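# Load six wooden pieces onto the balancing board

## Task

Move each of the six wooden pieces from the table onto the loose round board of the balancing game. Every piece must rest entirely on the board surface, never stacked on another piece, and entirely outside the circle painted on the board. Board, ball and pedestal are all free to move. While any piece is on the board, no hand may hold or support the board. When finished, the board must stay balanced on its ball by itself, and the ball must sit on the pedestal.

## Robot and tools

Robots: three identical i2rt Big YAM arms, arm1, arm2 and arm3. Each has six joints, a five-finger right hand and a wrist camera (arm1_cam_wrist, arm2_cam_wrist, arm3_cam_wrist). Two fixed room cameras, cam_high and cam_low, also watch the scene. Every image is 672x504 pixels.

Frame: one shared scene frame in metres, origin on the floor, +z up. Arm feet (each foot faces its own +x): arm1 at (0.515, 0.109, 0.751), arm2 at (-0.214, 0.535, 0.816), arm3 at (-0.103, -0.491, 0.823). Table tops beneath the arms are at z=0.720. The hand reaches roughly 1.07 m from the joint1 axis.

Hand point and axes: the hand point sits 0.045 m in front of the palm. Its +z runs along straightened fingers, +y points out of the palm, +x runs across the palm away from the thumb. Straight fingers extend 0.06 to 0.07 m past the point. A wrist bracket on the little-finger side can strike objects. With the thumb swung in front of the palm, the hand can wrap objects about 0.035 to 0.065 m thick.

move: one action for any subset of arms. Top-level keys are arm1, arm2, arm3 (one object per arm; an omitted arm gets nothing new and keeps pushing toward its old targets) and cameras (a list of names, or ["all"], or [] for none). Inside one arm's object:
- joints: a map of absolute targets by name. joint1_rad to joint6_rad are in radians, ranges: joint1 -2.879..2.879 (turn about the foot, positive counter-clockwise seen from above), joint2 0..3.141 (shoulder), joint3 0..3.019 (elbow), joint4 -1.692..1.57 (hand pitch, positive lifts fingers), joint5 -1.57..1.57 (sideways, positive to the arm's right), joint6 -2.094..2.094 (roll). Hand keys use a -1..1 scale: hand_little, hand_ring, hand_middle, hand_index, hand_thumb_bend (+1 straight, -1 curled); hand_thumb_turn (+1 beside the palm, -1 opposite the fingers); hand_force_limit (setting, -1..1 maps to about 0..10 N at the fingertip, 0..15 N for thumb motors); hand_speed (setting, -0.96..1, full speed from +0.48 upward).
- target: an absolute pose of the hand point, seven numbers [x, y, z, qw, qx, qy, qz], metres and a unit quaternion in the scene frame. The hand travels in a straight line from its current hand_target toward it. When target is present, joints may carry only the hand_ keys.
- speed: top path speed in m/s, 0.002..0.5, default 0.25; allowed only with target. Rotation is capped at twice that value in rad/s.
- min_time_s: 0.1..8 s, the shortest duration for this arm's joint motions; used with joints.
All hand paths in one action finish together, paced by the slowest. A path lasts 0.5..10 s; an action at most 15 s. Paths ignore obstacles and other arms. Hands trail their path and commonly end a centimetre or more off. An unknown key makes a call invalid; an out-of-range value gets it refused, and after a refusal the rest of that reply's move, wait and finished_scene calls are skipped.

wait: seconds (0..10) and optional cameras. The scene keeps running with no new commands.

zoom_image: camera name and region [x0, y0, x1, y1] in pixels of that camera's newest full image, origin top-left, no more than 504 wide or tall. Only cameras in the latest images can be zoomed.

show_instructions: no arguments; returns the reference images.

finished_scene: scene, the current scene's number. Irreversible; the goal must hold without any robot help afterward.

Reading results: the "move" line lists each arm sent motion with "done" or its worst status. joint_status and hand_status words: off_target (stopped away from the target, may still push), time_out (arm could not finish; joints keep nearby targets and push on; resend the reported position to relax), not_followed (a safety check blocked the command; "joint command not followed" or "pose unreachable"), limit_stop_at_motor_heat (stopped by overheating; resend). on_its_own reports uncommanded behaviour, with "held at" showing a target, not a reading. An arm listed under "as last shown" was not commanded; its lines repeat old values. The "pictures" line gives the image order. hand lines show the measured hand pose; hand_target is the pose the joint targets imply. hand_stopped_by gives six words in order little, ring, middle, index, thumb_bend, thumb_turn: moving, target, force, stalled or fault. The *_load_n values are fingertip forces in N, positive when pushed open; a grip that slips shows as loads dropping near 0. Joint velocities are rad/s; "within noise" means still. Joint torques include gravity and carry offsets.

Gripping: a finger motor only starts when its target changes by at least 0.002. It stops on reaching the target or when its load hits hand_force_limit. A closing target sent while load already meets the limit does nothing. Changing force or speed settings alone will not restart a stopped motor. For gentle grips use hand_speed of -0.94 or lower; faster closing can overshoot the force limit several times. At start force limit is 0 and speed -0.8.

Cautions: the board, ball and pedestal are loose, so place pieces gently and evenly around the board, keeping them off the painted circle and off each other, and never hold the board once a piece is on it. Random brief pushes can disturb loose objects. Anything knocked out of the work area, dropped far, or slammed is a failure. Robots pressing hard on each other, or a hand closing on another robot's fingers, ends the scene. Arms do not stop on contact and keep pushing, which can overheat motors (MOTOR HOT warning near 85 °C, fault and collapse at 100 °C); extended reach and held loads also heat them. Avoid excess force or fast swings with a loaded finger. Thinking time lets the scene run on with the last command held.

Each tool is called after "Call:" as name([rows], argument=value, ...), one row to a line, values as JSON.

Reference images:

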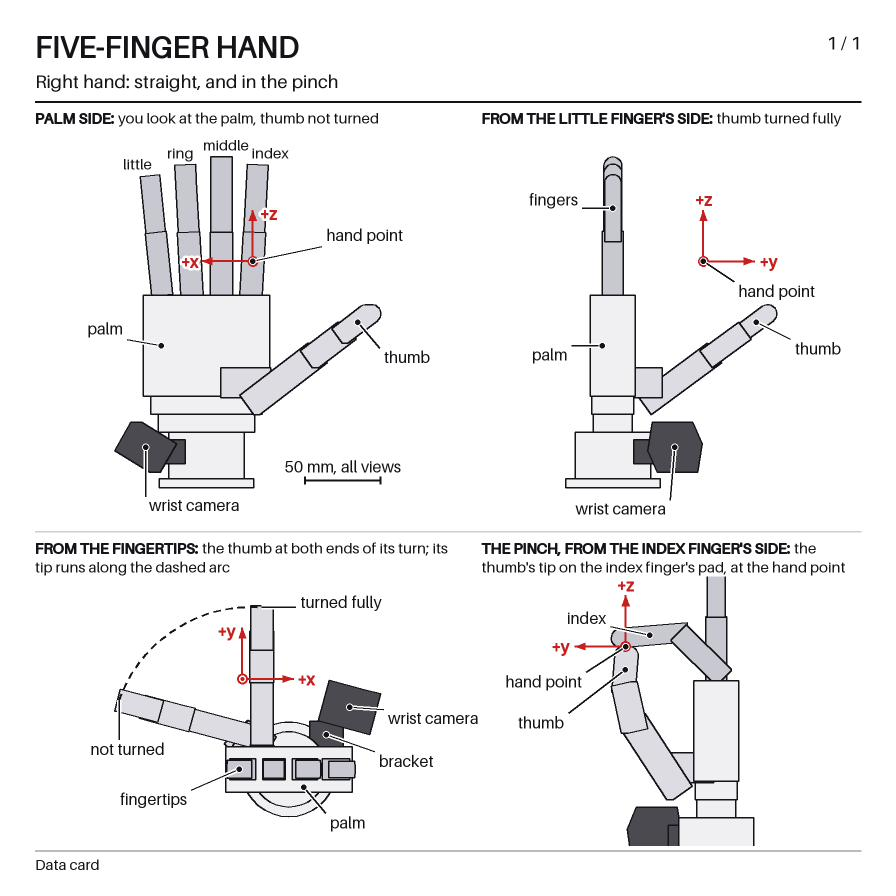

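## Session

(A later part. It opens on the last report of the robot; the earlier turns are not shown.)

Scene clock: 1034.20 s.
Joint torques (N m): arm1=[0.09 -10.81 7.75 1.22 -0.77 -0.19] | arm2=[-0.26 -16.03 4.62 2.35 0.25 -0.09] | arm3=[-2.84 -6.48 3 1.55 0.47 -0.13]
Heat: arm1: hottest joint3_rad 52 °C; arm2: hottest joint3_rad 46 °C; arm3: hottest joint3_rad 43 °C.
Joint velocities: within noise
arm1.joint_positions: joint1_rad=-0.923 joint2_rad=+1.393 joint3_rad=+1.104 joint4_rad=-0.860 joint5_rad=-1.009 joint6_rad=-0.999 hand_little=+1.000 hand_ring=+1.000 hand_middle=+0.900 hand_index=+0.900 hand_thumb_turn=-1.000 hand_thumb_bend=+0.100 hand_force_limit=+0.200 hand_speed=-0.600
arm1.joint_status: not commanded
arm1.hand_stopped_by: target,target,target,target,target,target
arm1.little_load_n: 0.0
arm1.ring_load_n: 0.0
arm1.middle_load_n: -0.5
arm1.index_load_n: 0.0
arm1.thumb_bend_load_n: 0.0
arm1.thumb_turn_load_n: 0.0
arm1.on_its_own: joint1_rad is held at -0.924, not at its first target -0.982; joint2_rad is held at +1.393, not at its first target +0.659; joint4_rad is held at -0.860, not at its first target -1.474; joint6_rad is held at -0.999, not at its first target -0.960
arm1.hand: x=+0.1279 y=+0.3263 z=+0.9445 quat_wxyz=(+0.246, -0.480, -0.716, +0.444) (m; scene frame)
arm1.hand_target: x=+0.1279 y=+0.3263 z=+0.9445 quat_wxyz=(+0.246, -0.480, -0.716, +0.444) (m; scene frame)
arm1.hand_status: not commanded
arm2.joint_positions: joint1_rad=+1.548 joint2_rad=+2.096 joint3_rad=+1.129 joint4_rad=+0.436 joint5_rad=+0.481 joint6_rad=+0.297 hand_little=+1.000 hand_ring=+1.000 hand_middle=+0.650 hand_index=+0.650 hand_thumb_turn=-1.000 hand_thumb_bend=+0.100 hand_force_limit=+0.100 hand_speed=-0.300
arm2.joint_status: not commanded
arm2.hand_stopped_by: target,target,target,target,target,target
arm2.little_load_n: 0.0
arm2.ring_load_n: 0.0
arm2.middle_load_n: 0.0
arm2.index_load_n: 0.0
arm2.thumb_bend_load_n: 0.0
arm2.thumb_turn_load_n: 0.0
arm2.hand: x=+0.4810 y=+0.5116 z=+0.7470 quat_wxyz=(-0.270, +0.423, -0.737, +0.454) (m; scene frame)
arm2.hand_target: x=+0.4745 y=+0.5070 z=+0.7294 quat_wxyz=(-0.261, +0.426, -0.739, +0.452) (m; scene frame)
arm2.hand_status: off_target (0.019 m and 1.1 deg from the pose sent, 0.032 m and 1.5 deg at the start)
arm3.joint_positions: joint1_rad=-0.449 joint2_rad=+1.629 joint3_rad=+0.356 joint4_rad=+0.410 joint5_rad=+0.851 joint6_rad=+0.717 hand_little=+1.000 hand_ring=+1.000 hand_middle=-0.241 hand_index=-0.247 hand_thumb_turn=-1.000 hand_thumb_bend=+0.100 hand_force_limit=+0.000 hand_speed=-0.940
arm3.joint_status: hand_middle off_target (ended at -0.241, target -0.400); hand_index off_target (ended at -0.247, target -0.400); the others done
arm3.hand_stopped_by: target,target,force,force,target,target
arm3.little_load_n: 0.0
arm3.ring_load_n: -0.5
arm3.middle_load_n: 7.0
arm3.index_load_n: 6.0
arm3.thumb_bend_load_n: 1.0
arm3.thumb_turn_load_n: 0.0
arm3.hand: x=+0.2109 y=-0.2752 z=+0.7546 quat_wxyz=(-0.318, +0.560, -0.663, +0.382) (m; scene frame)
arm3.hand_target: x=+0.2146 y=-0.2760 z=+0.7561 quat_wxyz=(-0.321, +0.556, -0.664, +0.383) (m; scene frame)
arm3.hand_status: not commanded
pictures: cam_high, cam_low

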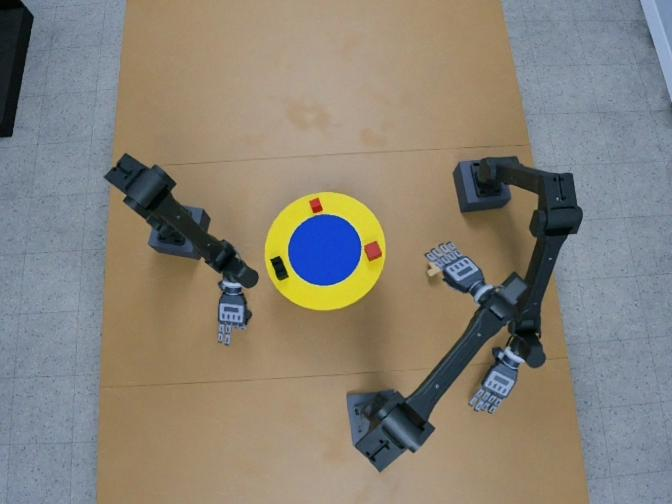

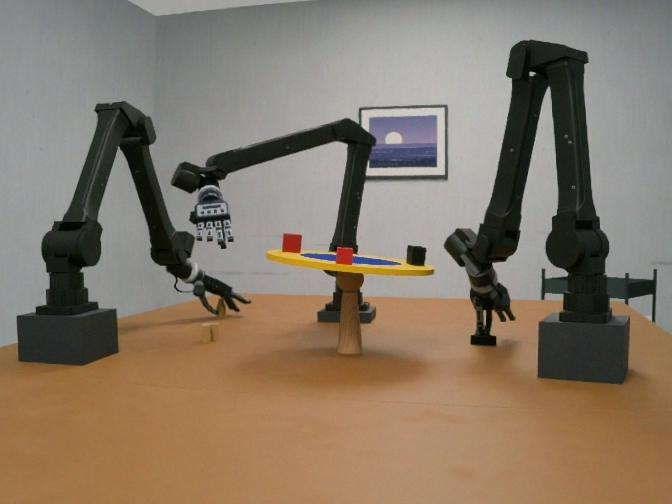

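Call:
move(arm2={"joints": {"hand_force_limit": 0.0, "hand_speed": -0.94, "hand_index": 0.0, "hand_middle": 0.0}}, arm3={"joints": {"hand_speed": -0.6, "hand_index": 0.65, "hand_middle": 0.65}})

Call:
move(arm3={"target": [0.209, -0.278, 0.825, 0.3214, -0.5567, 0.6635, -0.3831], "speed": 0.15}, cameras=["arm3_cam_wrist","arm2_cam_wrist"])

Scene clock: 1050.07 s.
Joint torques (N m): arm1=[0.03 -10.87 7.73 1.21 -0.77 -0.18] | arm2=[-0.26 -15.97 4.64 1.55 0.17 -0.09] | arm3=[-2.02 -5.95 2.77 1.55 0.43 -0.13]
Heat: arm1: hottest joint3_rad 52 °C; arm2: hottest joint3_rad 45 °C; arm3: hottest joint3_rad 42 °C.
move: arm2 off_target; arm3 done
Joint velocities: within noise
arm1: as last shown
arm1.middle_load_n: 0.0
arm1.on_its_own: joint1_rad is held at -0.924, not at its first target -0.982; joint2_rad is held at +1.393, not at its first target +0.659; joint4_rad is held at -0.860, not at its first target -1.474; joint6_rad is held at -0.999, not at its first target -0.960
arm2.joint_positions: joint1_rad=+1.548 joint2_rad=+2.096 joint3_rad=+1.129 joint4_rad=+0.453 joint5_rad=+0.483 joint6_rad=+0.297 hand_little=+1.000 hand_ring=+1.000 hand_middle=+0.184 hand_index=+0.194 hand_thumb_turn=-1.000 hand_thumb_bend=+0.101 hand_force_limit=+0.000 hand_speed=-0.940
arm2.joint_status: hand_middle off_target (ended at +0.184, target +0.000); hand_index off_target (ended at +0.194, target +0.000); the others done
arm2.hand_stopped_by: target,target,force,force,target,target
arm2.little_load_n: 0.0
arm2.ring_load_n: 0.0
arm2.middle_load_n: 6.5
arm2.index_load_n: 4.0
arm2.thumb_bend_load_n: 6.5
arm2.thumb_turn_load_n: 1.0
arm2.hand: x=+0.4839 y=+0.5114 z=+0.7505 quat_wxyz=(-0.276, +0.418, -0.735, +0.458) (m; scene frame)
arm2.hand_target: x=+0.4745 y=+0.5070 z=+0.7294 quat_wxyz=(-0.261, +0.426, -0.739, +0.452) (m; scene frame)
arm2.hand_status: not commanded
arm3.joint_positions: joint1_rad=-0.449 joint2_rad=+1.629 joint3_rad=+0.356 joint4_rad=+0.410 joint5_rad=+0.851 joint6_rad=+0.716 hand_little=+1.000 hand_ring=+1.000 hand_middle=+0.650 hand_index=+0.650 hand_thumb_turn=-1.000 hand_thumb_bend=+0.100 hand_force_limit=+0.000 hand_speed=-0.600
arm3.joint_status: all done
arm3.hand_stopped_by: target,target,target,target,target,target
arm3.little_load_n: 0.0
arm3.ring_load_n: 0.0
arm3.middle_load_n: 0.0
arm3.index_load_n: 0.0
arm3.thumb_bend_load_n: 0.5
arm3.thumb_turn_load_n: 0.0
arm3.hand: x=+0.2108 y=-0.2752 z=+0.7546 quat_wxyz=(-0.318, +0.560, -0.662, +0.382) (m; scene frame)
arm3.hand_target: x=+0.2146 y=-0.2760 z=+0.7561 quat_wxyz=(-0.321, +0.556, -0.663, +0.383) (m; scene frame)
arm3.hand_status: not commanded
pictures: none

Scene clock: 1051.17 s.
Joint torques (N m): arm1=[0.09 -10.87 7.73 1.22 -0.77 -0.18] | arm2=[-0.26 -16.03 4.66 1.58 0.17 -0.09] | arm3=[-1.44 -4.01 7.43 0.65 0.57 0]
Heat: arm1: hottest joint3_rad 52 °C; arm2: hottest joint3_rad 45 °C; arm3: hottest joint3_rad 42 °C.
move: arm3 off_target
Joint velocities: within noise
arm1, arm2: as last shown
arm1.on_its_own: joint1_rad is held at -0.924, not at its first target -0.982; joint2_rad is held at +1.393, not at its first target +0.659; joint4_rad is held at -0.860, not at its first target -1.474; joint6_rad is held at -0.999, not at its first target -0.960
arm2.index_load_n: 3.5
arm3.joint_positions: joint1_rad=-0.449 joint2_rad=+1.304 joint3_rad=+0.354 joint4_rad=+0.076 joint5_rad=+0.856 joint6_rad=+0.716 hand_little=+1.000 hand_ring=+1.000 hand_middle=+0.650 hand_index=+0.650 hand_thumb_turn=-1.000 hand_thumb_bend=+0.100 hand_force_limit=+0.000 hand_speed=-0.600
arm3.joint_status: not commanded
arm3.hand_stopped_by: target,target,target,target,target,target
arm3.little_load_n: 0.0
arm3.ring_load_n: 0.0
arm3.middle_load_n: 0.0
arm3.index_load_n: 0.0
arm3.thumb_bend_load_n: 0.0
arm3.thumb_turn_load_n: 0.0
arm3.hand: x=+0.2012 y=-0.2884 z=+0.8170 quat_wxyz=(-0.313, +0.562, -0.662, +0.385) (m; scene frame)
arm3.hand_target: x=+0.2087 y=-0.2783 z=+0.8252 quat_wxyz=(-0.321, +0.557, -0.663, +0.383) (m; scene frame)
arm3.hand_status: off_target (0.015 m and 1.1 deg from the pose sent, 0.071 m and 0.6 deg at the start)
pictures: arm2_cam_wrist, arm3_cam_wrist

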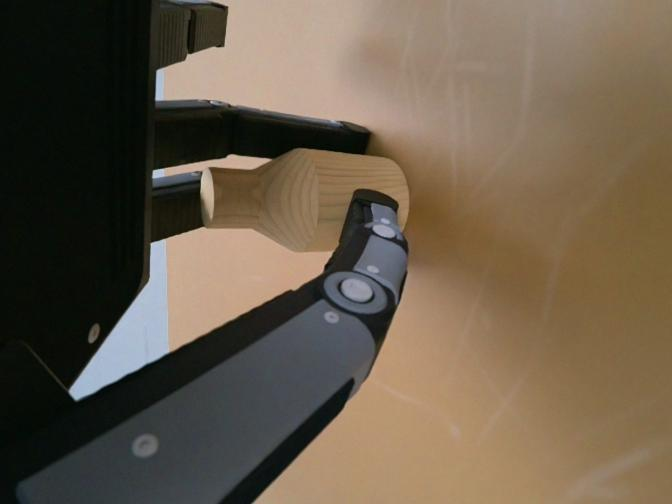

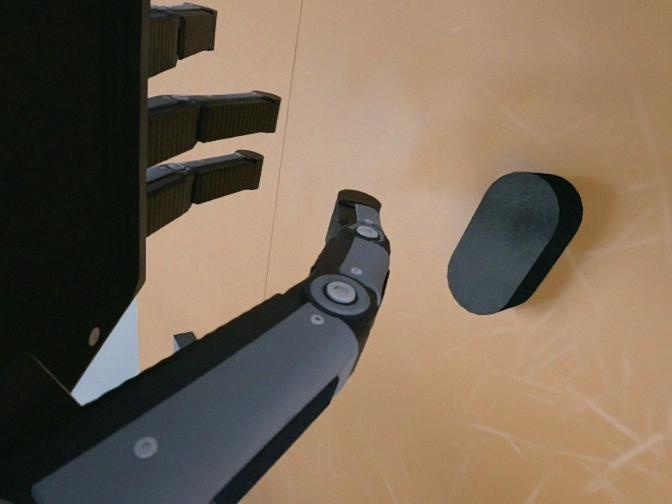

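Call:
move(arm2={"target": [0.465, 0.515, 0.90, 0.2613, -0.4263, 0.7384, -0.4525], "speed": 0.1}, arm3={"target": [0.176, -0.277, 0.798, 0.3669, -0.5439, 0.6257, -0.4221], "speed": 0.15, "joints": {"hand_thumb_bend": 0.3}}, cameras=["arm3_cam_wrist","arm2_cam_wrist"])

Scene clock: 1081.80 s.
Joint torques (N m): arm1=[0.09 -10.87 7.73 1.21 -0.77 -0.18] | arm2=[0.67 -16.38 9.37 0.75 0.32 -0.03] | arm3=[-0.67 -3.66 3.49 1.52 0.59 -0.05]
Heat: arm1: hottest joint3_rad 51 °C; arm2: hottest joint3_rad 44 °C; arm3: hottest joint3_rad 44 °C.
move: arm2 off_target; arm3 done
Joint velocities: within noise
arm1: as last shown
arm1.on_its_own: joint1_rad is held at -0.924, not at its first target -0.982; joint2_rad is held at +1.393, not at its first target +0.659; joint4_rad is held at -0.860, not at its first target -1.474; joint6_rad is held at -0.999, not at its first target -0.960
arm2.joint_positions: joint1_rad=+1.548 joint2_rad=+1.773 joint3_rad=+1.118 joint4_rad=+0.085 joint5_rad=+0.488 joint6_rad=+0.297 hand_little=+1.000 hand_ring=+1.000 hand_middle=+0.184 hand_index=+0.194 hand_thumb_turn=-1.000 hand_thumb_bend=+0.101 hand_force_limit=+0.000 hand_speed=-0.940
arm2.joint_status: not commanded
arm2.hand_stopped_by: target,target,force,force,target,target
arm2.little_load_n: 0.0
arm2.ring_load_n: 0.0
arm2.middle_load_n: 5.5
arm2.index_load_n: 3.5
arm2.thumb_bend_load_n: 6.5
arm2.thumb_turn_load_n: 1.0
arm2.hand: x=+0.4535 y=+0.5115 z=+0.8840 quat_wxyz=(-0.252, +0.430, -0.742, +0.448) (m; scene frame)
arm2.hand_target: x=+0.4645 y=+0.5149 z=+0.9001 quat_wxyz=(-0.261, +0.426, -0.738, +0.453) (m; scene frame)
arm2.hand_status: off_target (0.020 m and 1.3 deg from the pose sent, 0.151 m and 2.0 deg at the start)
arm3.joint_positions: joint1_rad=-0.289 joint2_rad=+1.454 joint3_rad=+0.260 joint4_rad=+0.367 joint5_rad=+1.036 joint6_rad=+0.735 hand_little=+1.000 hand_ring=+1.000 hand_middle=+0.650 hand_index=+0.650 hand_thumb_turn=-1.000 hand_thumb_bend=+0.300 hand_force_limit=+0.000 hand_speed=-0.600
arm3.joint_status: all done
arm3.hand_stopped_by: target,target,target,target,target,target
arm3.little_load_n: -0.5
arm3.ring_load_n: 0.0
arm3.middle_load_n: 0.0
arm3.index_load_n: 0.0
arm3.thumb_bend_load_n: 0.0
arm3.thumb_turn_load_n: 0.0
arm3.hand: x=+0.1763 y=-0.2814 z=+0.7970 quat_wxyz=(-0.359, +0.548, -0.625, +0.425) (m; scene frame)
arm3.hand_target: x=+0.1760 y=-0.2771 z=+0.7980 quat_wxyz=(-0.367, +0.544, -0.626, +0.422) (m; scene frame)
arm3.hand_status: done (0.005 m and 1.1 deg from the pose sent, 0.034 m and 8.8 deg at the start)
pictures: arm2_cam_wrist, arm3_cam_wrist

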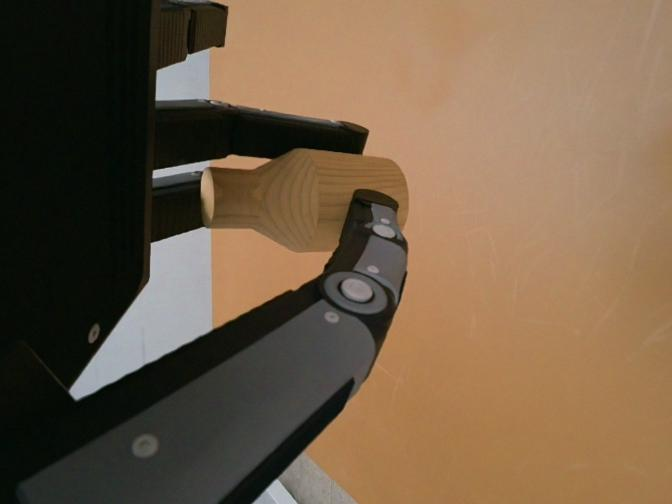

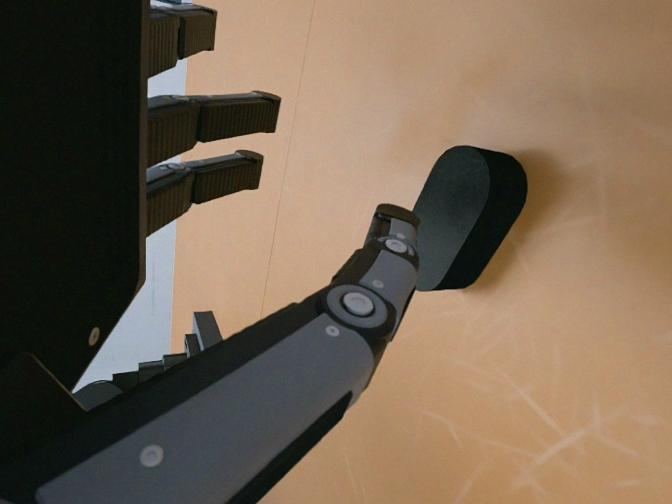

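Call:
move(arm3={"target": [0.1615, -0.2745, 0.785, 0.3669, -0.5439, 0.6257, -0.4221], "speed": 0.1}, arm2={"target": [0.465, 0.515, 1.0, 0.2613, -0.4263, 0.7384, -0.4525], "speed": 0.15}, cameras=["arm3_cam_wrist"])

Scene clock: 1093.97 s.
Joint torques (N m): arm1=[0.09 -10.81 7.73 1.22 -0.77 -0.18] | arm2=[0.44 -15.15 11.28 0.76 0.23 -0.05] | arm3=[-1.49 -4.19 2.81 0.88 0.67 0]
Heat: arm1: hottest joint3_rad 51 °C; arm2: hottest joint3_rad 46 °C; arm3: hottest joint3_rad 43 °C.
move: arm2 off_target; arm3 done
Joint velocities: within noise
arm1: as last shown
arm1.on_its_own: joint1_rad is held at -0.924, not at its first target -0.982; joint2_rad is held at +1.393, not at its first target +0.659; joint4_rad is held at -0.860, not at its first target -1.474; joint6_rad is held at -0.999, not at its first target -0.960
arm2.joint_positions: joint1_rad=+1.548 joint2_rad=+1.640 joint3_rad=+1.232 joint4_rad=-0.166 joint5_rad=+0.488 joint6_rad=+0.297 hand_little=+1.000 hand_ring=+1.000 hand_middle=+0.184 hand_index=+0.194 hand_thumb_turn=-1.000 hand_thumb_bend=+0.101 hand_force_limit=+0.000 hand_speed=-0.940
arm2.joint_status: not commanded
arm2.hand_stopped_by: target,target,force,force,target,target
arm2.little_load_n: 0.0
arm2.ring_load_n: -0.5
arm2.middle_load_n: 5.5
arm2.index_load_n: 3.5
arm2.thumb_bend_load_n: 6.5
arm2.thumb_turn_load_n: 0.5
arm2.hand: x=+0.4520 y=+0.5130 z=+0.9803 quat_wxyz=(-0.251, +0.431, -0.743, +0.447) (m; scene frame)
arm2.hand_target: x=+0.4641 y=+0.5149 z=+1.0000 quat_wxyz=(-0.261, +0.426, -0.738, +0.453) (m; scene frame)
arm2.hand_status: off_target (0.024 m and 1.5 deg from the pose sent, 0.116 m and 1.3 deg at the start)
arm3.joint_positions: joint1_rad=-0.230 joint2_rad=+1.507 joint3_rad=+0.256 joint4_rad=+0.367 joint5_rad=+1.075 joint6_rad=+0.825 hand_little=+1.000 hand_ring=+1.000 hand_middle=+0.650 hand_index=+0.650 hand_thumb_turn=-1.000 hand_thumb_bend=+0.300 hand_force_limit=+0.000 hand_speed=-0.600
arm3.joint_status: not commanded
arm3.hand_stopped_by: target,target,target,target,target,target
arm3.little_load_n: 0.0
arm3.ring_load_n: 0.0
arm3.middle_load_n: 0.0
arm3.index_load_n: 0.0
arm3.thumb_bend_load_n: 0.0
arm3.thumb_turn_load_n: 0.0
arm3.hand: x=+0.1638 y=-0.2754 z=+0.7868 quat_wxyz=(-0.367, +0.542, -0.627, +0.423) (m; scene frame)
arm3.hand_target: x=+0.1614 y=-0.2746 z=+0.7849 quat_wxyz=(-0.367, +0.544, -0.626, +0.422) (m; scene frame)
arm3.hand_status: done (0.003 m and 0.2 deg from the pose sent, 0.020 m and 1.1 deg at the start)
pictures: arm3_cam_wrist

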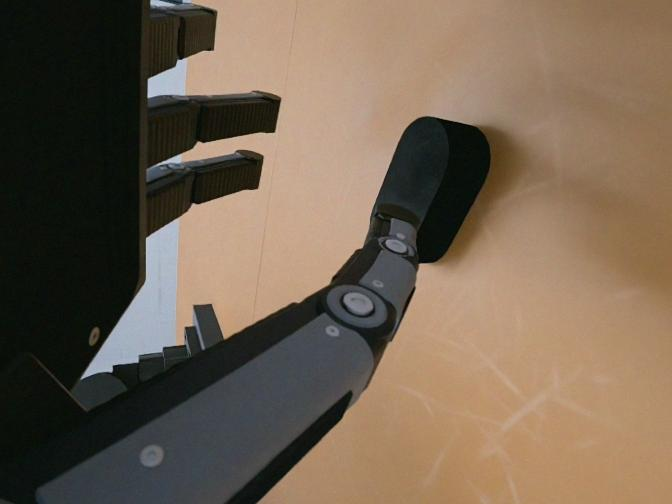

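Call:
move(arm3={"target": [0.162, -0.2755, 0.7465, 0.3669, -0.5439, 0.6257, -0.4221], "speed": 0.06}, cameras=["arm3_cam_wrist","cam_low"])

Call:
zoom_image(camera="cam_low", region=[420, 200, 550, 360])

Scene clock: 1107.07 s.
Joint torques (N m): arm1=[0.09 -10.87 7.73 1.21 -0.77 -0.19] | arm2=[0.44 -15.15 11.29 0.77 0.23 -0.05] | arm3=[-2.55 -6.3 0.98 1.48 0.63 -0.05]
Heat: arm1: hottest joint3_rad 51 °C; arm2: hottest joint3_rad 47 °C; arm3: hottest joint3_rad 43 °C.
move: arm3 done
Joint velocities: within noise
arm1, arm2: as last shown
arm1.on_its_own: joint1_rad is held at -0.924, not at its first target -0.982; joint2_rad is held at +1.393, not at its first target +0.659; joint4_rad is held at -0.860, not at its first target -1.474; joint6_rad is held at -0.999, not at its first target -0.960
arm2.ring_load_n: 0.0
arm2.thumb_turn_load_n: 1.0
arm3.joint_positions: joint1_rad=-0.230 joint2_rad=+1.747 joint3_rad=+0.256 joint4_rad=+0.589 joint5_rad=+1.075 joint6_rad=+0.827 hand_little=+1.000 hand_ring=+1.000 hand_middle=+0.650 hand_index=+0.650 hand_thumb_turn=-1.000 hand_thumb_bend=+0.300 hand_force_limit=+0.000 hand_speed=-0.600
arm3.joint_status: not commanded
arm3.hand_stopped_by: target,target,target,target,target,target
arm3.little_load_n: 0.0
arm3.ring_load_n: 0.0
arm3.middle_load_n: 0.0
arm3.index_load_n: 0.0
arm3.thumb_bend_load_n: 0.0
arm3.thumb_turn_load_n: 0.0
arm3.hand: x=+0.1621 y=-0.2784 z=+0.7452 quat_wxyz=(-0.361, +0.546, -0.625, +0.425) (m; scene frame)
arm3.hand_target: x=+0.1619 y=-0.2755 z=+0.7465 quat_wxyz=(-0.367, +0.544, -0.626, +0.422) (m; scene frame)
arm3.hand_status: done (0.003 m and 0.8 deg from the pose sent, 0.040 m and 0.3 deg at the start)
pictures: arm3_cam_wrist, cam_low

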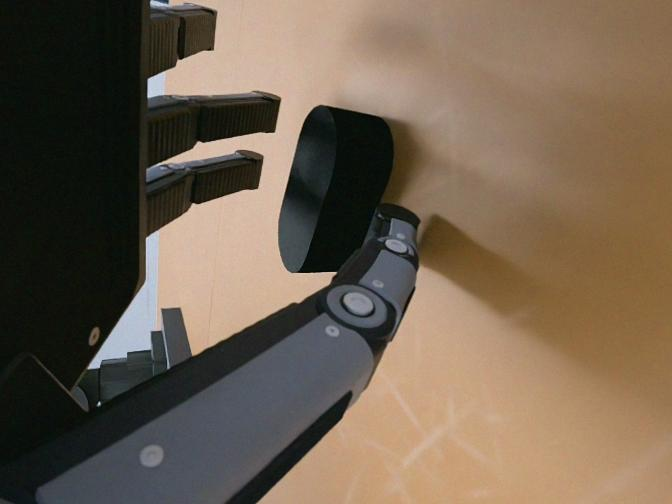

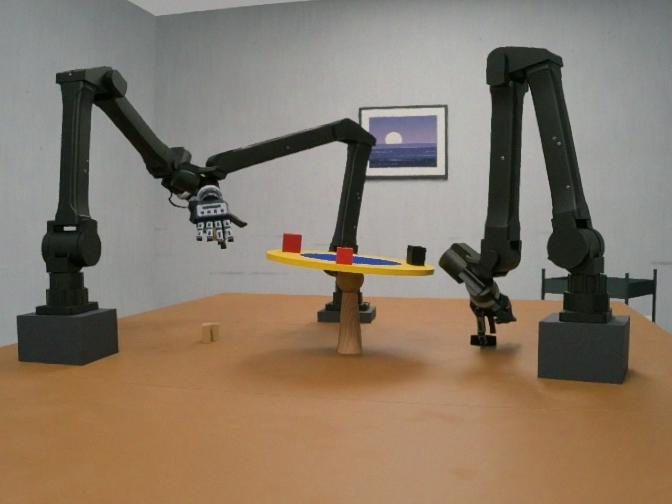

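Scaled by 3.150 from the camera's 672x504 image, which has a finer 960x720 frame.

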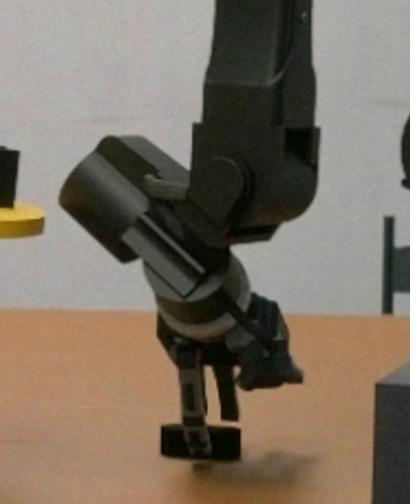

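Call:
move(arm3={"joints": {"hand_force_limit": 0.0, "hand_speed": -0.94, "hand_index": -0.3, "hand_middle": -0.3}}, cameras=["arm3_cam_wrist"])

Call:
zoom_image(camera="arm3_cam_wrist", region=[220, 60, 500, 340])

Scene clock: 1114.33 s.
Joint torques (N m): arm1=[0.09 -10.87 7.73 1.21 -0.77 -0.18] | arm2=[0.44 -15.15 11.29 0.79 0.23 -0.05] | arm3=[-1.26 -6.07 0.92 1.58 0.53 0.01]
Heat: arm1: hottest joint3_rad 51 °C; arm2: hottest joint3_rad 48 °C; arm3: hottest joint3_rad 42 °C.
move: arm3 off_target
Joint velocities: within noise
arm1, arm2: as last shown
arm1.thumb_bend_load_n: 0.5
arm1.thumb_turn_load_n: 0.5
arm1.on_its_own: joint1_rad is held at -0.924, not at its first target -0.982; joint2_rad is held at +1.393, not at its first target +0.659; joint4_rad is held at -0.860, not at its first target -1.474; joint6_rad is held at -0.999, not at its first target -0.960
arm3.joint_positions: joint1_rad=-0.230 joint2_rad=+1.747 joint3_rad=+0.256 joint4_rad=+0.591 joint5_rad=+1.076 joint6_rad=+0.827 hand_little=+1.000 hand_ring=+1.000 hand_middle=+0.099 hand_index=+0.093 hand_thumb_turn=-1.000 hand_thumb_bend=+0.301 hand_force_limit=+0.000 hand_speed=-0.940
arm3.joint_status: hand_middle off_target (ended at +0.099, target -0.300); hand_index off_target (ended at +0.093, target -0.300); the others done
arm3.hand_stopped_by: target,target,force,force,target,target
arm3.little_load_n: 0.0
arm3.ring_load_n: 0.0
arm3.middle_load_n: 5.0
arm3.index_load_n: 6.0
arm3.thumb_bend_load_n: 6.0
arm3.thumb_turn_load_n: -2.0
arm3.hand: x=+0.1623 y=-0.2782 z=+0.7456 quat_wxyz=(-0.361, +0.545, -0.625, +0.425) (m; scene frame)
arm3.hand_target: x=+0.1619 y=-0.2756 z=+0.7465 quat_wxyz=(-0.367, +0.544, -0.626, +0.422) (m; scene frame)
arm3.hand_status: not commanded
pictures: arm3_cam_wrist

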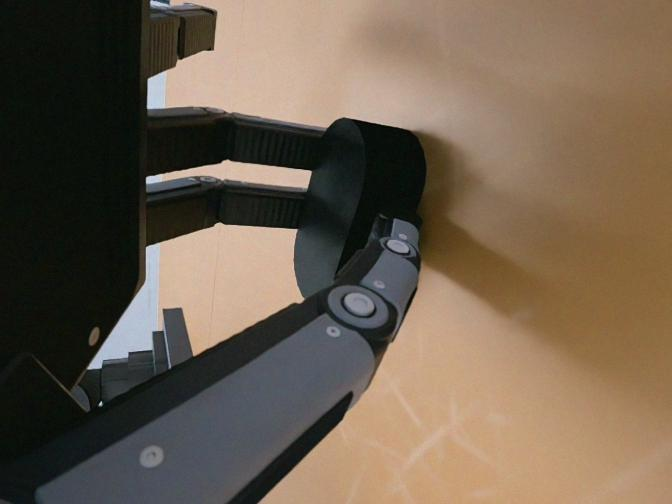

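Scaled by 1.800 from the camera's 672x504 image, which has a finer 960x720 frame.

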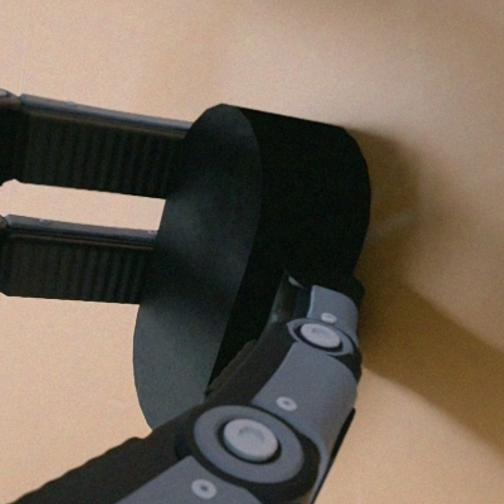

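Call:
move(arm3={"target": [0.175, -0.30, 0.92, 0.3669, -0.5439, 0.6257, -0.4221], "speed": 0.1}, arm2={"target": [0.27, 0.73, 1.12, 0.3695, -0.6029, 0.6029, -0.3695], "speed": 0.15}, cameras=["cam_high","arm3_cam_wrist"])

Scene clock: 1130.90 s.
Joint torques (N m): arm1=[0.09 -10.81 7.75 1.21 -0.77 -0.19] | arm2=[0.85 -9.41 8.4 0.87 0.14 -0.1] | arm3=[-3.25 -2.37 10.45 0.77 0.49 -0.1]
Heat: arm1: hottest joint3_rad 51 °C; arm2: hottest joint3_rad 49 °C; arm3: hottest joint3_rad 42 °C.
move: arm2 done; arm3 off_target
Joint velocities: within noise
arm1: as last shown
arm1.thumb_bend_load_n: 0.0
arm1.thumb_turn_load_n: 0.0
arm1.on_its_own: joint1_rad is held at -0.924, not at its first target -0.982; joint2_rad is held at +1.393, not at its first target +0.659; joint4_rad is held at -0.860, not at its first target -1.474; joint6_rad is held at -0.999, not at its first target -0.960
arm2.joint_positions: joint1_rad=+1.941 joint2_rad=+1.146 joint3_rad=+1.100 joint4_rad=-0.449 joint5_rad=+0.380 joint6_rad=+0.228 hand_little=+1.000 hand_ring=+1.000 hand_middle=+0.184 hand_index=+0.194 hand_thumb_turn=-1.000 hand_thumb_bend=+0.101 hand_force_limit=+0.000 hand_speed=-0.940
arm2.joint_status: not commanded
arm2.hand_stopped_by: target,target,force,force,target,target
arm2.little_load_n: 0.0
arm2.ring_load_n: 0.0
arm2.middle_load_n: 5.5
arm2.index_load_n: 3.5
arm2.thumb_bend_load_n: 6.5
arm2.thumb_turn_load_n: 1.0
arm2.hand: x=+0.2745 y=+0.7296 z=+1.1235 quat_wxyz=(-0.375, +0.596, -0.605, +0.371) (m; scene frame)
arm2.hand_target: x=+0.2700 y=+0.7300 z=+1.1199 quat_wxyz=(-0.370, +0.603, -0.603, +0.369) (m; scene frame)
arm2.hand_status: done (0.006 m and 1.1 deg from the pose sent, 0.316 m and 30.2 deg at the start)
arm3.joint_positions: joint1_rad=-0.318 joint2_rad=+0.868 joint3_rad=+0.316 joint4_rad=-0.248 joint5_rad=+1.008 joint6_rad=+0.689 hand_little=+1.000 hand_ring=+1.000 hand_middle=+0.099 hand_index=+0.093 hand_thumb_turn=-1.000 hand_thumb_bend=+0.301 hand_force_limit=+0.000 hand_speed=-0.940
arm3.joint_status: not commanded
arm3.hand_stopped_by: target,target,force,force,target,target
arm3.little_load_n: 0.0
arm3.ring_load_n: -0.5
arm3.middle_load_n: 4.5
arm3.index_load_n: 5.5
arm3.thumb_bend_load_n: 6.5
arm3.thumb_turn_load_n: -1.5
arm3.hand: x=+0.1655 y=-0.3102 z=+0.9005 quat_wxyz=(-0.355, +0.554, -0.622, +0.424) (m; scene frame)
arm3.hand_target: x=+0.1745 y=-0.3005 z=+0.9201 quat_wxyz=(-0.367, +0.544, -0.625, +0.422) (m; scene frame)
arm3.hand_status: off_target (0.024 m and 1.8 deg from the pose sent, 0.176 m and 0.7 deg at the start)
pictures: arm3_cam_wrist, cam_high

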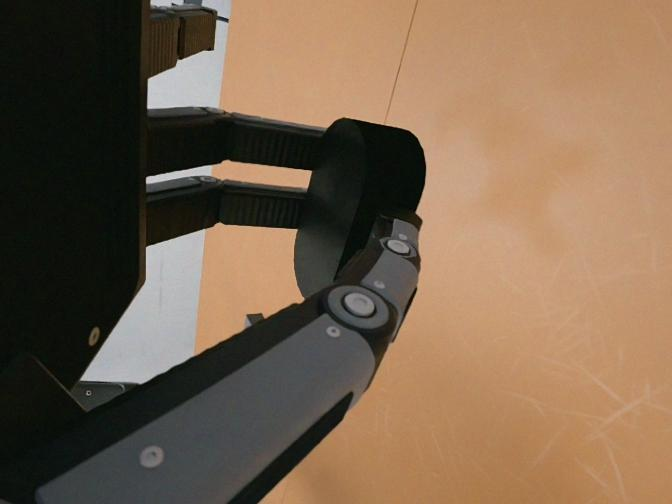

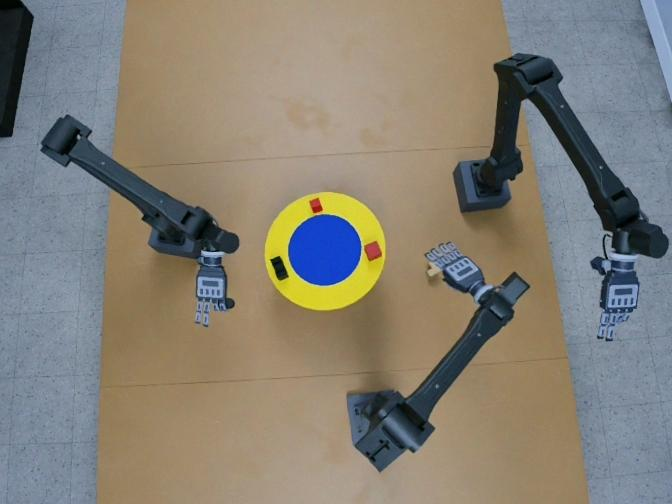

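Call:
move(arm1={"target": [0.058, 0.372, 0.88, -0.2653, 0.4415, 0.7347, -0.4415], "speed": 0.2}, arm3={"target": [0.185, -0.29, 1.06, 0.3669, -0.5439, 0.6257, -0.4221], "speed": 0.15}, cameras=["arm1_cam_wrist","cam_high"])

Scene clock: 1136.33 s.
Joint torques (N m): arm1=[1.44 -13.33 10.5 1.76 -0.85 -0.32] | arm2=[0.85 -9.29 8.39 0.87 0.14 -0.1] | arm3=[-2.26 -1.73 11.74 0.77 0.51 -0.1]
Heat: arm1: hottest joint3_rad 51 °C; arm2: hottest joint3_rad 50 °C; arm3: hottest joint3_rad 43 °C.
move: arm1 off_target; arm3 off_target
Joint velocities: within noise
arm1.joint_positions: joint1_rad=-0.896 joint2_rad=+1.629 joint3_rad=+1.152 joint4_rad=-0.660 joint5_rad=-1.009 joint6_rad=-1.006 hand_little=+1.000 hand_ring=+1.000 hand_middle=+0.900 hand_index=+0.900 hand_thumb_turn=-1.000 hand_thumb_bend=+0.100 hand_force_limit=+0.200 hand_speed=-0.600
arm1.joint_status: not commanded
arm1.hand_stopped_by: target,target,target,target,target,target
arm1.little_load_n: 0.0
arm1.ring_load_n: 0.0
arm1.middle_load_n: 0.0
arm1.index_load_n: 0.0
arm1.thumb_bend_load_n: 0.0
arm1.thumb_turn_load_n: 0.0
arm1.hand: x=+0.0772 y=+0.3638 z=+0.8671 quat_wxyz=(+0.246, -0.465, -0.724, +0.446) (m; scene frame)
arm1.hand_target: x=+0.0589 y=+0.3713 z=+0.8806 quat_wxyz=(+0.266, -0.442, -0.735, +0.442) (m; scene frame)
arm1.hand_status: off_target (0.025 m and 3.8 deg from the pose sent, 0.105 m and 5.4 deg at the start)
arm2: as last shown
arm2.thumb_turn_load_n: 0.5
arm3.joint_positions: joint1_rad=-0.328 joint2_rad=+0.761 joint3_rad=+0.653 joint4_rad=-0.681 joint5_rad=+1.000 joint6_rad=+0.671 hand_little=+1.000 hand_ring=+1.000 hand_middle=+0.099 hand_index=+0.093 hand_thumb_turn=-1.000 hand_thumb_bend=+0.301 hand_force_limit=+0.000 hand_speed=-0.940
arm3.joint_status: not commanded
arm3.hand_stopped_by: target,target,force,force,target,target
arm3.little_load_n: 0.0
arm3.ring_load_n: 0.0
arm3.middle_load_n: 4.5
arm3.index_load_n: 6.0
arm3.thumb_bend_load_n: 7.0
arm3.thumb_turn_load_n: -1.5
arm3.hand: x=+0.1789 y=-0.2940 z=+1.0371 quat_wxyz=(-0.354, +0.556, -0.621, +0.425) (m; scene frame)
arm3.hand_target: x=+0.1846 y=-0.2906 z=+1.0599 quat_wxyz=(-0.367, +0.544, -0.626, +0.422) (m; scene frame)
arm3.hand_status: off_target (0.024 m and 2.1 deg from the pose sent, 0.162 m and 1.8 deg at the start)
pictures: arm1_cam_wrist, cam_high

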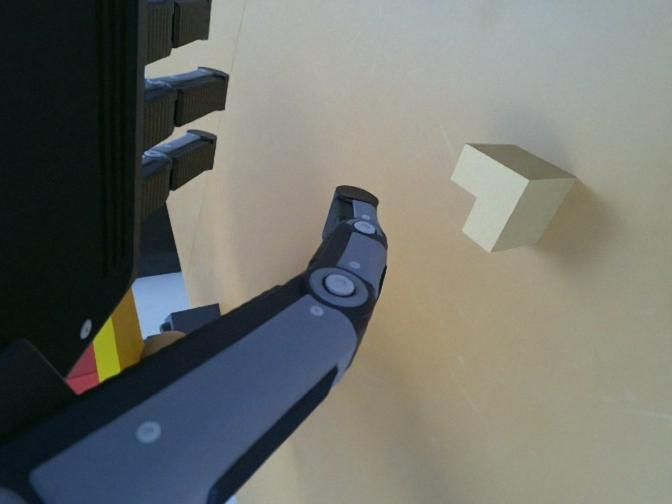

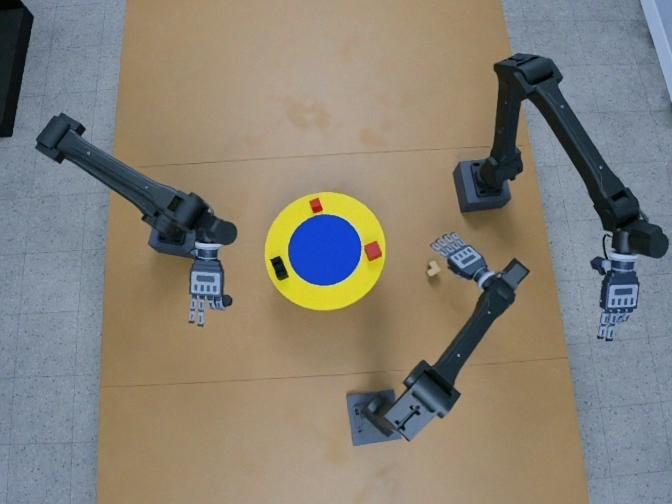

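Call:
move(arm1={"target": [0.070, 0.356, 0.80, -0.2653, 0.4415, 0.7347, -0.4415], "speed": 0.12}, cameras=["arm1_cam_wrist"])

Scene clock: 1162.07 s.
Joint torques (N m): arm1=[1.49 -13.57 6.39 1.87 -0.73 -0.25] | arm2=[0.91 -9.35 8.39 0.87 0.15 -0.1] | arm3=[-3.19 -1.67 12.01 0.62 0.44 -0.11]
Heat: arm1: hottest joint3_rad 50 °C; arm2: hottest joint3_rad 51 °C; arm3: hottest joint3_rad 46 °C.
move: arm1 done
Joint velocities: within noise
arm1.joint_positions: joint1_rad=-0.892 joint2_rad=+1.701 joint3_rad=+1.044 joint4_rad=-0.429 joint5_rad=-1.009 joint6_rad=-1.006 hand_little=+1.000 hand_ring=+1.000 hand_middle=+0.900 hand_index=+0.900 hand_thumb_turn=-1.000 hand_thumb_bend=+0.100 hand_force_limit=+0.200 hand_speed=-0.600
arm1.joint_status: not commanded
arm1.hand_stopped_by: target,target,target,target,target,target
arm1.little_load_n: 0.0
arm1.ring_load_n: 0.0
arm1.middle_load_n: 0.0
arm1.index_load_n: 0.0
arm1.thumb_bend_load_n: 0.0
arm1.thumb_turn_load_n: 0.0
arm1.hand: x=+0.0755 y=+0.3620 z=+0.8040 quat_wxyz=(+0.266, -0.451, -0.729, +0.441) (m; scene frame)
arm1.hand_target: x=+0.0702 y=+0.3560 z=+0.8001 quat_wxyz=(+0.265, -0.441, -0.735, +0.442) (m; scene frame)
arm1.hand_status: done (0.009 m and 1.3 deg from the pose sent, 0.068 m and 3.8 deg at the start)
arm2, arm3: as last shown
arm2.ring_load_n: -0.5
arm3.ring_load_n: -0.5
pictures: arm1_cam_wrist

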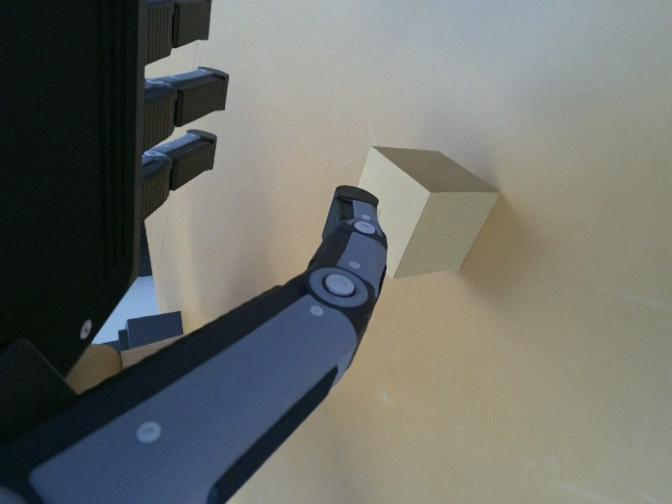

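Call:
move(arm1={"target": [0.072, 0.349, 0.750, -0.2653, 0.4415, 0.7347, -0.4415], "speed": 0.08}, cameras=["arm1_cam_wrist"])

Scene clock: 1173.07 s.
Joint torques (N m): arm1=[1.49 -13.63 5.6 1.89 -0.64 -0.14] | arm2=[0.91 -9.35 8.38 0.88 0.14 -0.11] | arm3=[-2.96 -1.9 11.92 0.87 0.48 -0.04]
Heat: arm1: hottest joint3_rad 49 °C; arm2: hottest joint3_rad 51 °C; arm3: hottest joint3_rad 47 °C.
move: arm1 done
Joint velocities: within noise
arm1.joint_positions: joint1_rad=-0.885 joint2_rad=+1.778 joint3_rad=+0.987 joint4_rad=-0.279 joint5_rad=-1.008 joint6_rad=-1.006 hand_little=+1.000 hand_ring=+1.000 hand_middle=+0.900 hand_index=+0.900 hand_thumb_turn=-1.000 hand_thumb_bend=+0.100 hand_force_limit=+0.200 hand_speed=-0.600
arm1.joint_status: not commanded
arm1.hand_stopped_by: target,target,target,target,target,target
arm1.little_load_n: 0.0
arm1.ring_load_n: 0.0
arm1.middle_load_n: 0.0
arm1.index_load_n: 0.0
arm1.thumb_bend_load_n: 0.0
arm1.thumb_turn_load_n: 0.5
arm1.hand: x=+0.0759 y=+0.3567 z=+0.7558 quat_wxyz=(+0.271, -0.445, -0.732, +0.440) (m; scene frame)
arm1.hand_target: x=+0.0722 y=+0.3490 z=+0.7501 quat_wxyz=(+0.265, -0.441, -0.735, +0.441) (m; scene frame)
arm1.hand_status: done (0.010 m and 0.8 deg from the pose sent, 0.056 m and 1.3 deg at the start)
arm2, arm3: as last shown
arm2.index_load_n: 3.0
arm2.thumb_turn_load_n: 1.0
arm3.ring_load_n: 0.0
arm3.index_load_n: 5.5
arm3.thumb_turn_load_n: -1.0
pictures: arm1_cam_wrist

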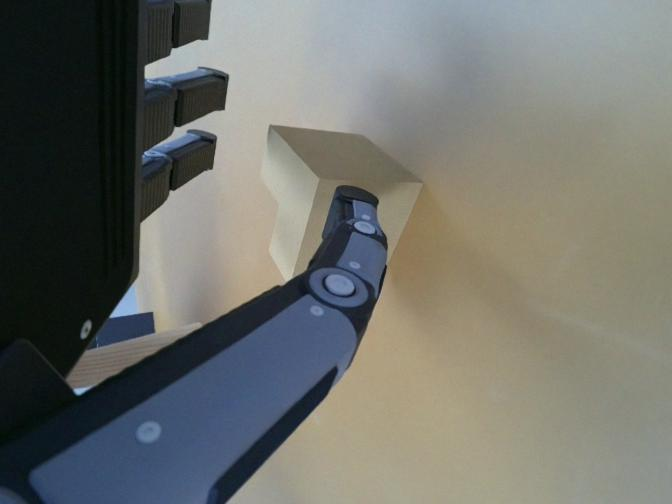

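Call:
move(arm1={"joints": {"hand_force_limit": 0.0, "hand_speed": -0.94, "hand_index": 0.1, "hand_middle": 0.1}}, cameras=["arm1_cam_wrist"])

Scene clock: 1181.83 s.
Joint torques (N m): arm1=[1.44 -13.63 5.6 1.83 -0.53 -0.14] | arm2=[0.85 -9.35 8.38 0.87 0.14 -0.1] | arm3=[-2.2 -1.67 12.11 0.8 0.5 -0.14]
Heat: arm1: hottest joint3_rad 49 °C; arm2: hottest joint3_rad 51 °C; arm3: hottest joint3_rad 48 °C.
move: arm1 off_target
Joint velocities: within noise
arm1.joint_positions: joint1_rad=-0.884 joint2_rad=+1.778 joint3_rad=+0.987 joint4_rad=-0.278 joint5_rad=-1.011 joint6_rad=-1.006 hand_little=+1.000 hand_ring=+1.000 hand_middle=+0.366 hand_index=+0.366 hand_thumb_turn=-1.000 hand_thumb_bend=+0.102 hand_force_limit=+0.000 hand_speed=-0.940
arm1.joint_status: hand_middle off_target (ended at +0.366, target +0.100); hand_index off_target (ended at +0.366, target +0.100); the others done
arm1.hand_stopped_by: target,target,force,force,target,target
arm1.little_load_n: 0.0
arm1.ring_load_n: 0.0
arm1.middle_load_n: 5.0
arm1.index_load_n: 5.0
arm1.thumb_bend_load_n: 9.0
arm1.thumb_turn_load_n: 0.0
arm1.hand: x=+0.0754 y=+0.3562 z=+0.7562 quat_wxyz=(+0.271, -0.444, -0.732, +0.441) (m; scene frame)
arm1.hand_target: x=+0.0722 y=+0.3489 z=+0.7502 quat_wxyz=(+0.265, -0.441, -0.735, +0.442) (m; scene frame)
arm1.hand_status: not commanded
arm2, arm3: as last shown
arm2.ring_load_n: 0.0
arm2.index_load_n: 3.5
arm2.thumb_turn_load_n: 0.5
arm3.thumb_bend_load_n: 6.5
arm3.thumb_turn_load_n: -1.5
pictures: arm1_cam_wrist

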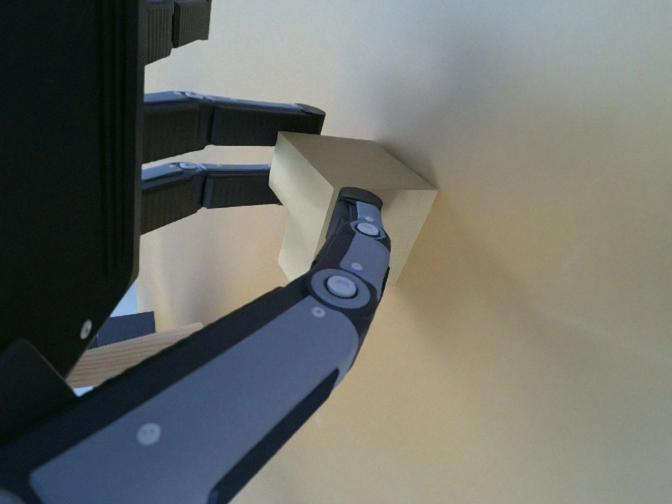

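Call:
move(arm1={"target": [0.09, 0.36, 0.92, -0.2653, 0.4415, 0.7347, -0.4415], "speed": 0.1}, cameras=["arm1_cam_wrist","cam_high"])

Scene clock: 1188.07 s.
Joint torques (N m): arm1=[-1.26 -12.92 10.62 0.81 -0.9 -0.32] | arm2=[0.85 -9.29 8.36 0.88 0.14 -0.1] | arm3=[-2.08 -1.67 11.74 0.62 0.48 -0.11]
Heat: arm1: hottest joint3_rad 49 °C; arm2: hottest joint3_rad 51 °C; arm3: hottest joint3_rad 48 °C.
move: arm1 off_target
Joint velocities: within noise
arm1.joint_positions: joint1_rad=-0.894 joint2_rad=+1.530 joint3_rad=+1.138 joint4_rad=-0.778 joint5_rad=-1.021 joint6_rad=-1.060 hand_little=+1.000 hand_ring=+1.000 hand_middle=+0.366 hand_index=+0.366 hand_thumb_turn=-1.000 hand_thumb_bend=+0.103 hand_force_limit=+0.000 hand_speed=-0.940
arm1.joint_status: not commanded
arm1.hand_stopped_by: target,target,force,force,target,target
arm1.little_load_n: 0.0
arm1.ring_load_n: 0.0
arm1.middle_load_n: 4.0
arm1.index_load_n: 4.5
arm1.thumb_bend_load_n: 10.5
arm1.thumb_turn_load_n: -0.5
arm1.hand: x=+0.0962 y=+0.3418 z=+0.9026 quat_wxyz=(+0.243, -0.450, -0.733, +0.448) (m; scene frame)
arm1.hand_target: x=+0.0908 y=+0.3594 z=+0.9201 quat_wxyz=(+0.265, -0.442, -0.735, +0.441) (m; scene frame)
arm1.hand_status: off_target (0.026 m and 2.8 deg from the pose sent, 0.165 m and 0.8 deg at the start)
arm2, arm3: as last shown
arm2.index_load_n: 3.0
arm2.thumb_turn_load_n: 1.0
arm3.thumb_bend_load_n: 7.0
pictures: arm1_cam_wrist, cam_high

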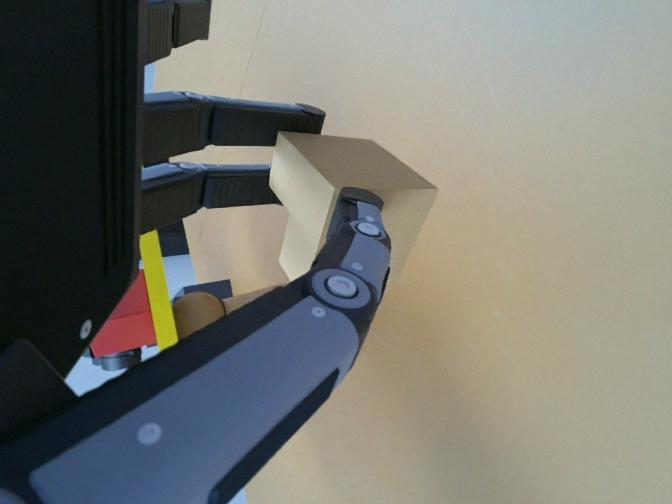

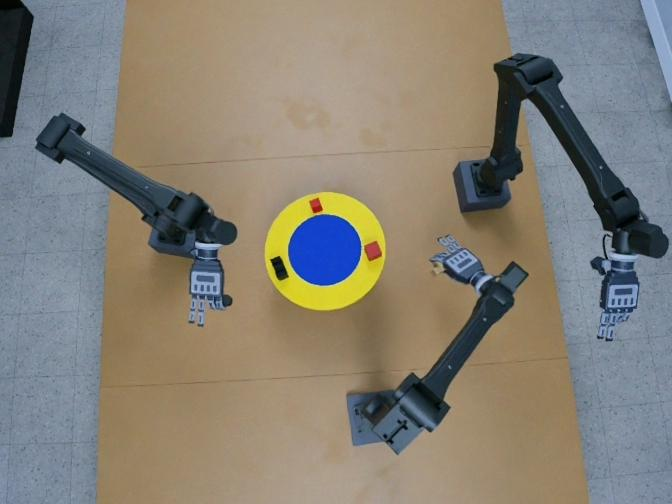

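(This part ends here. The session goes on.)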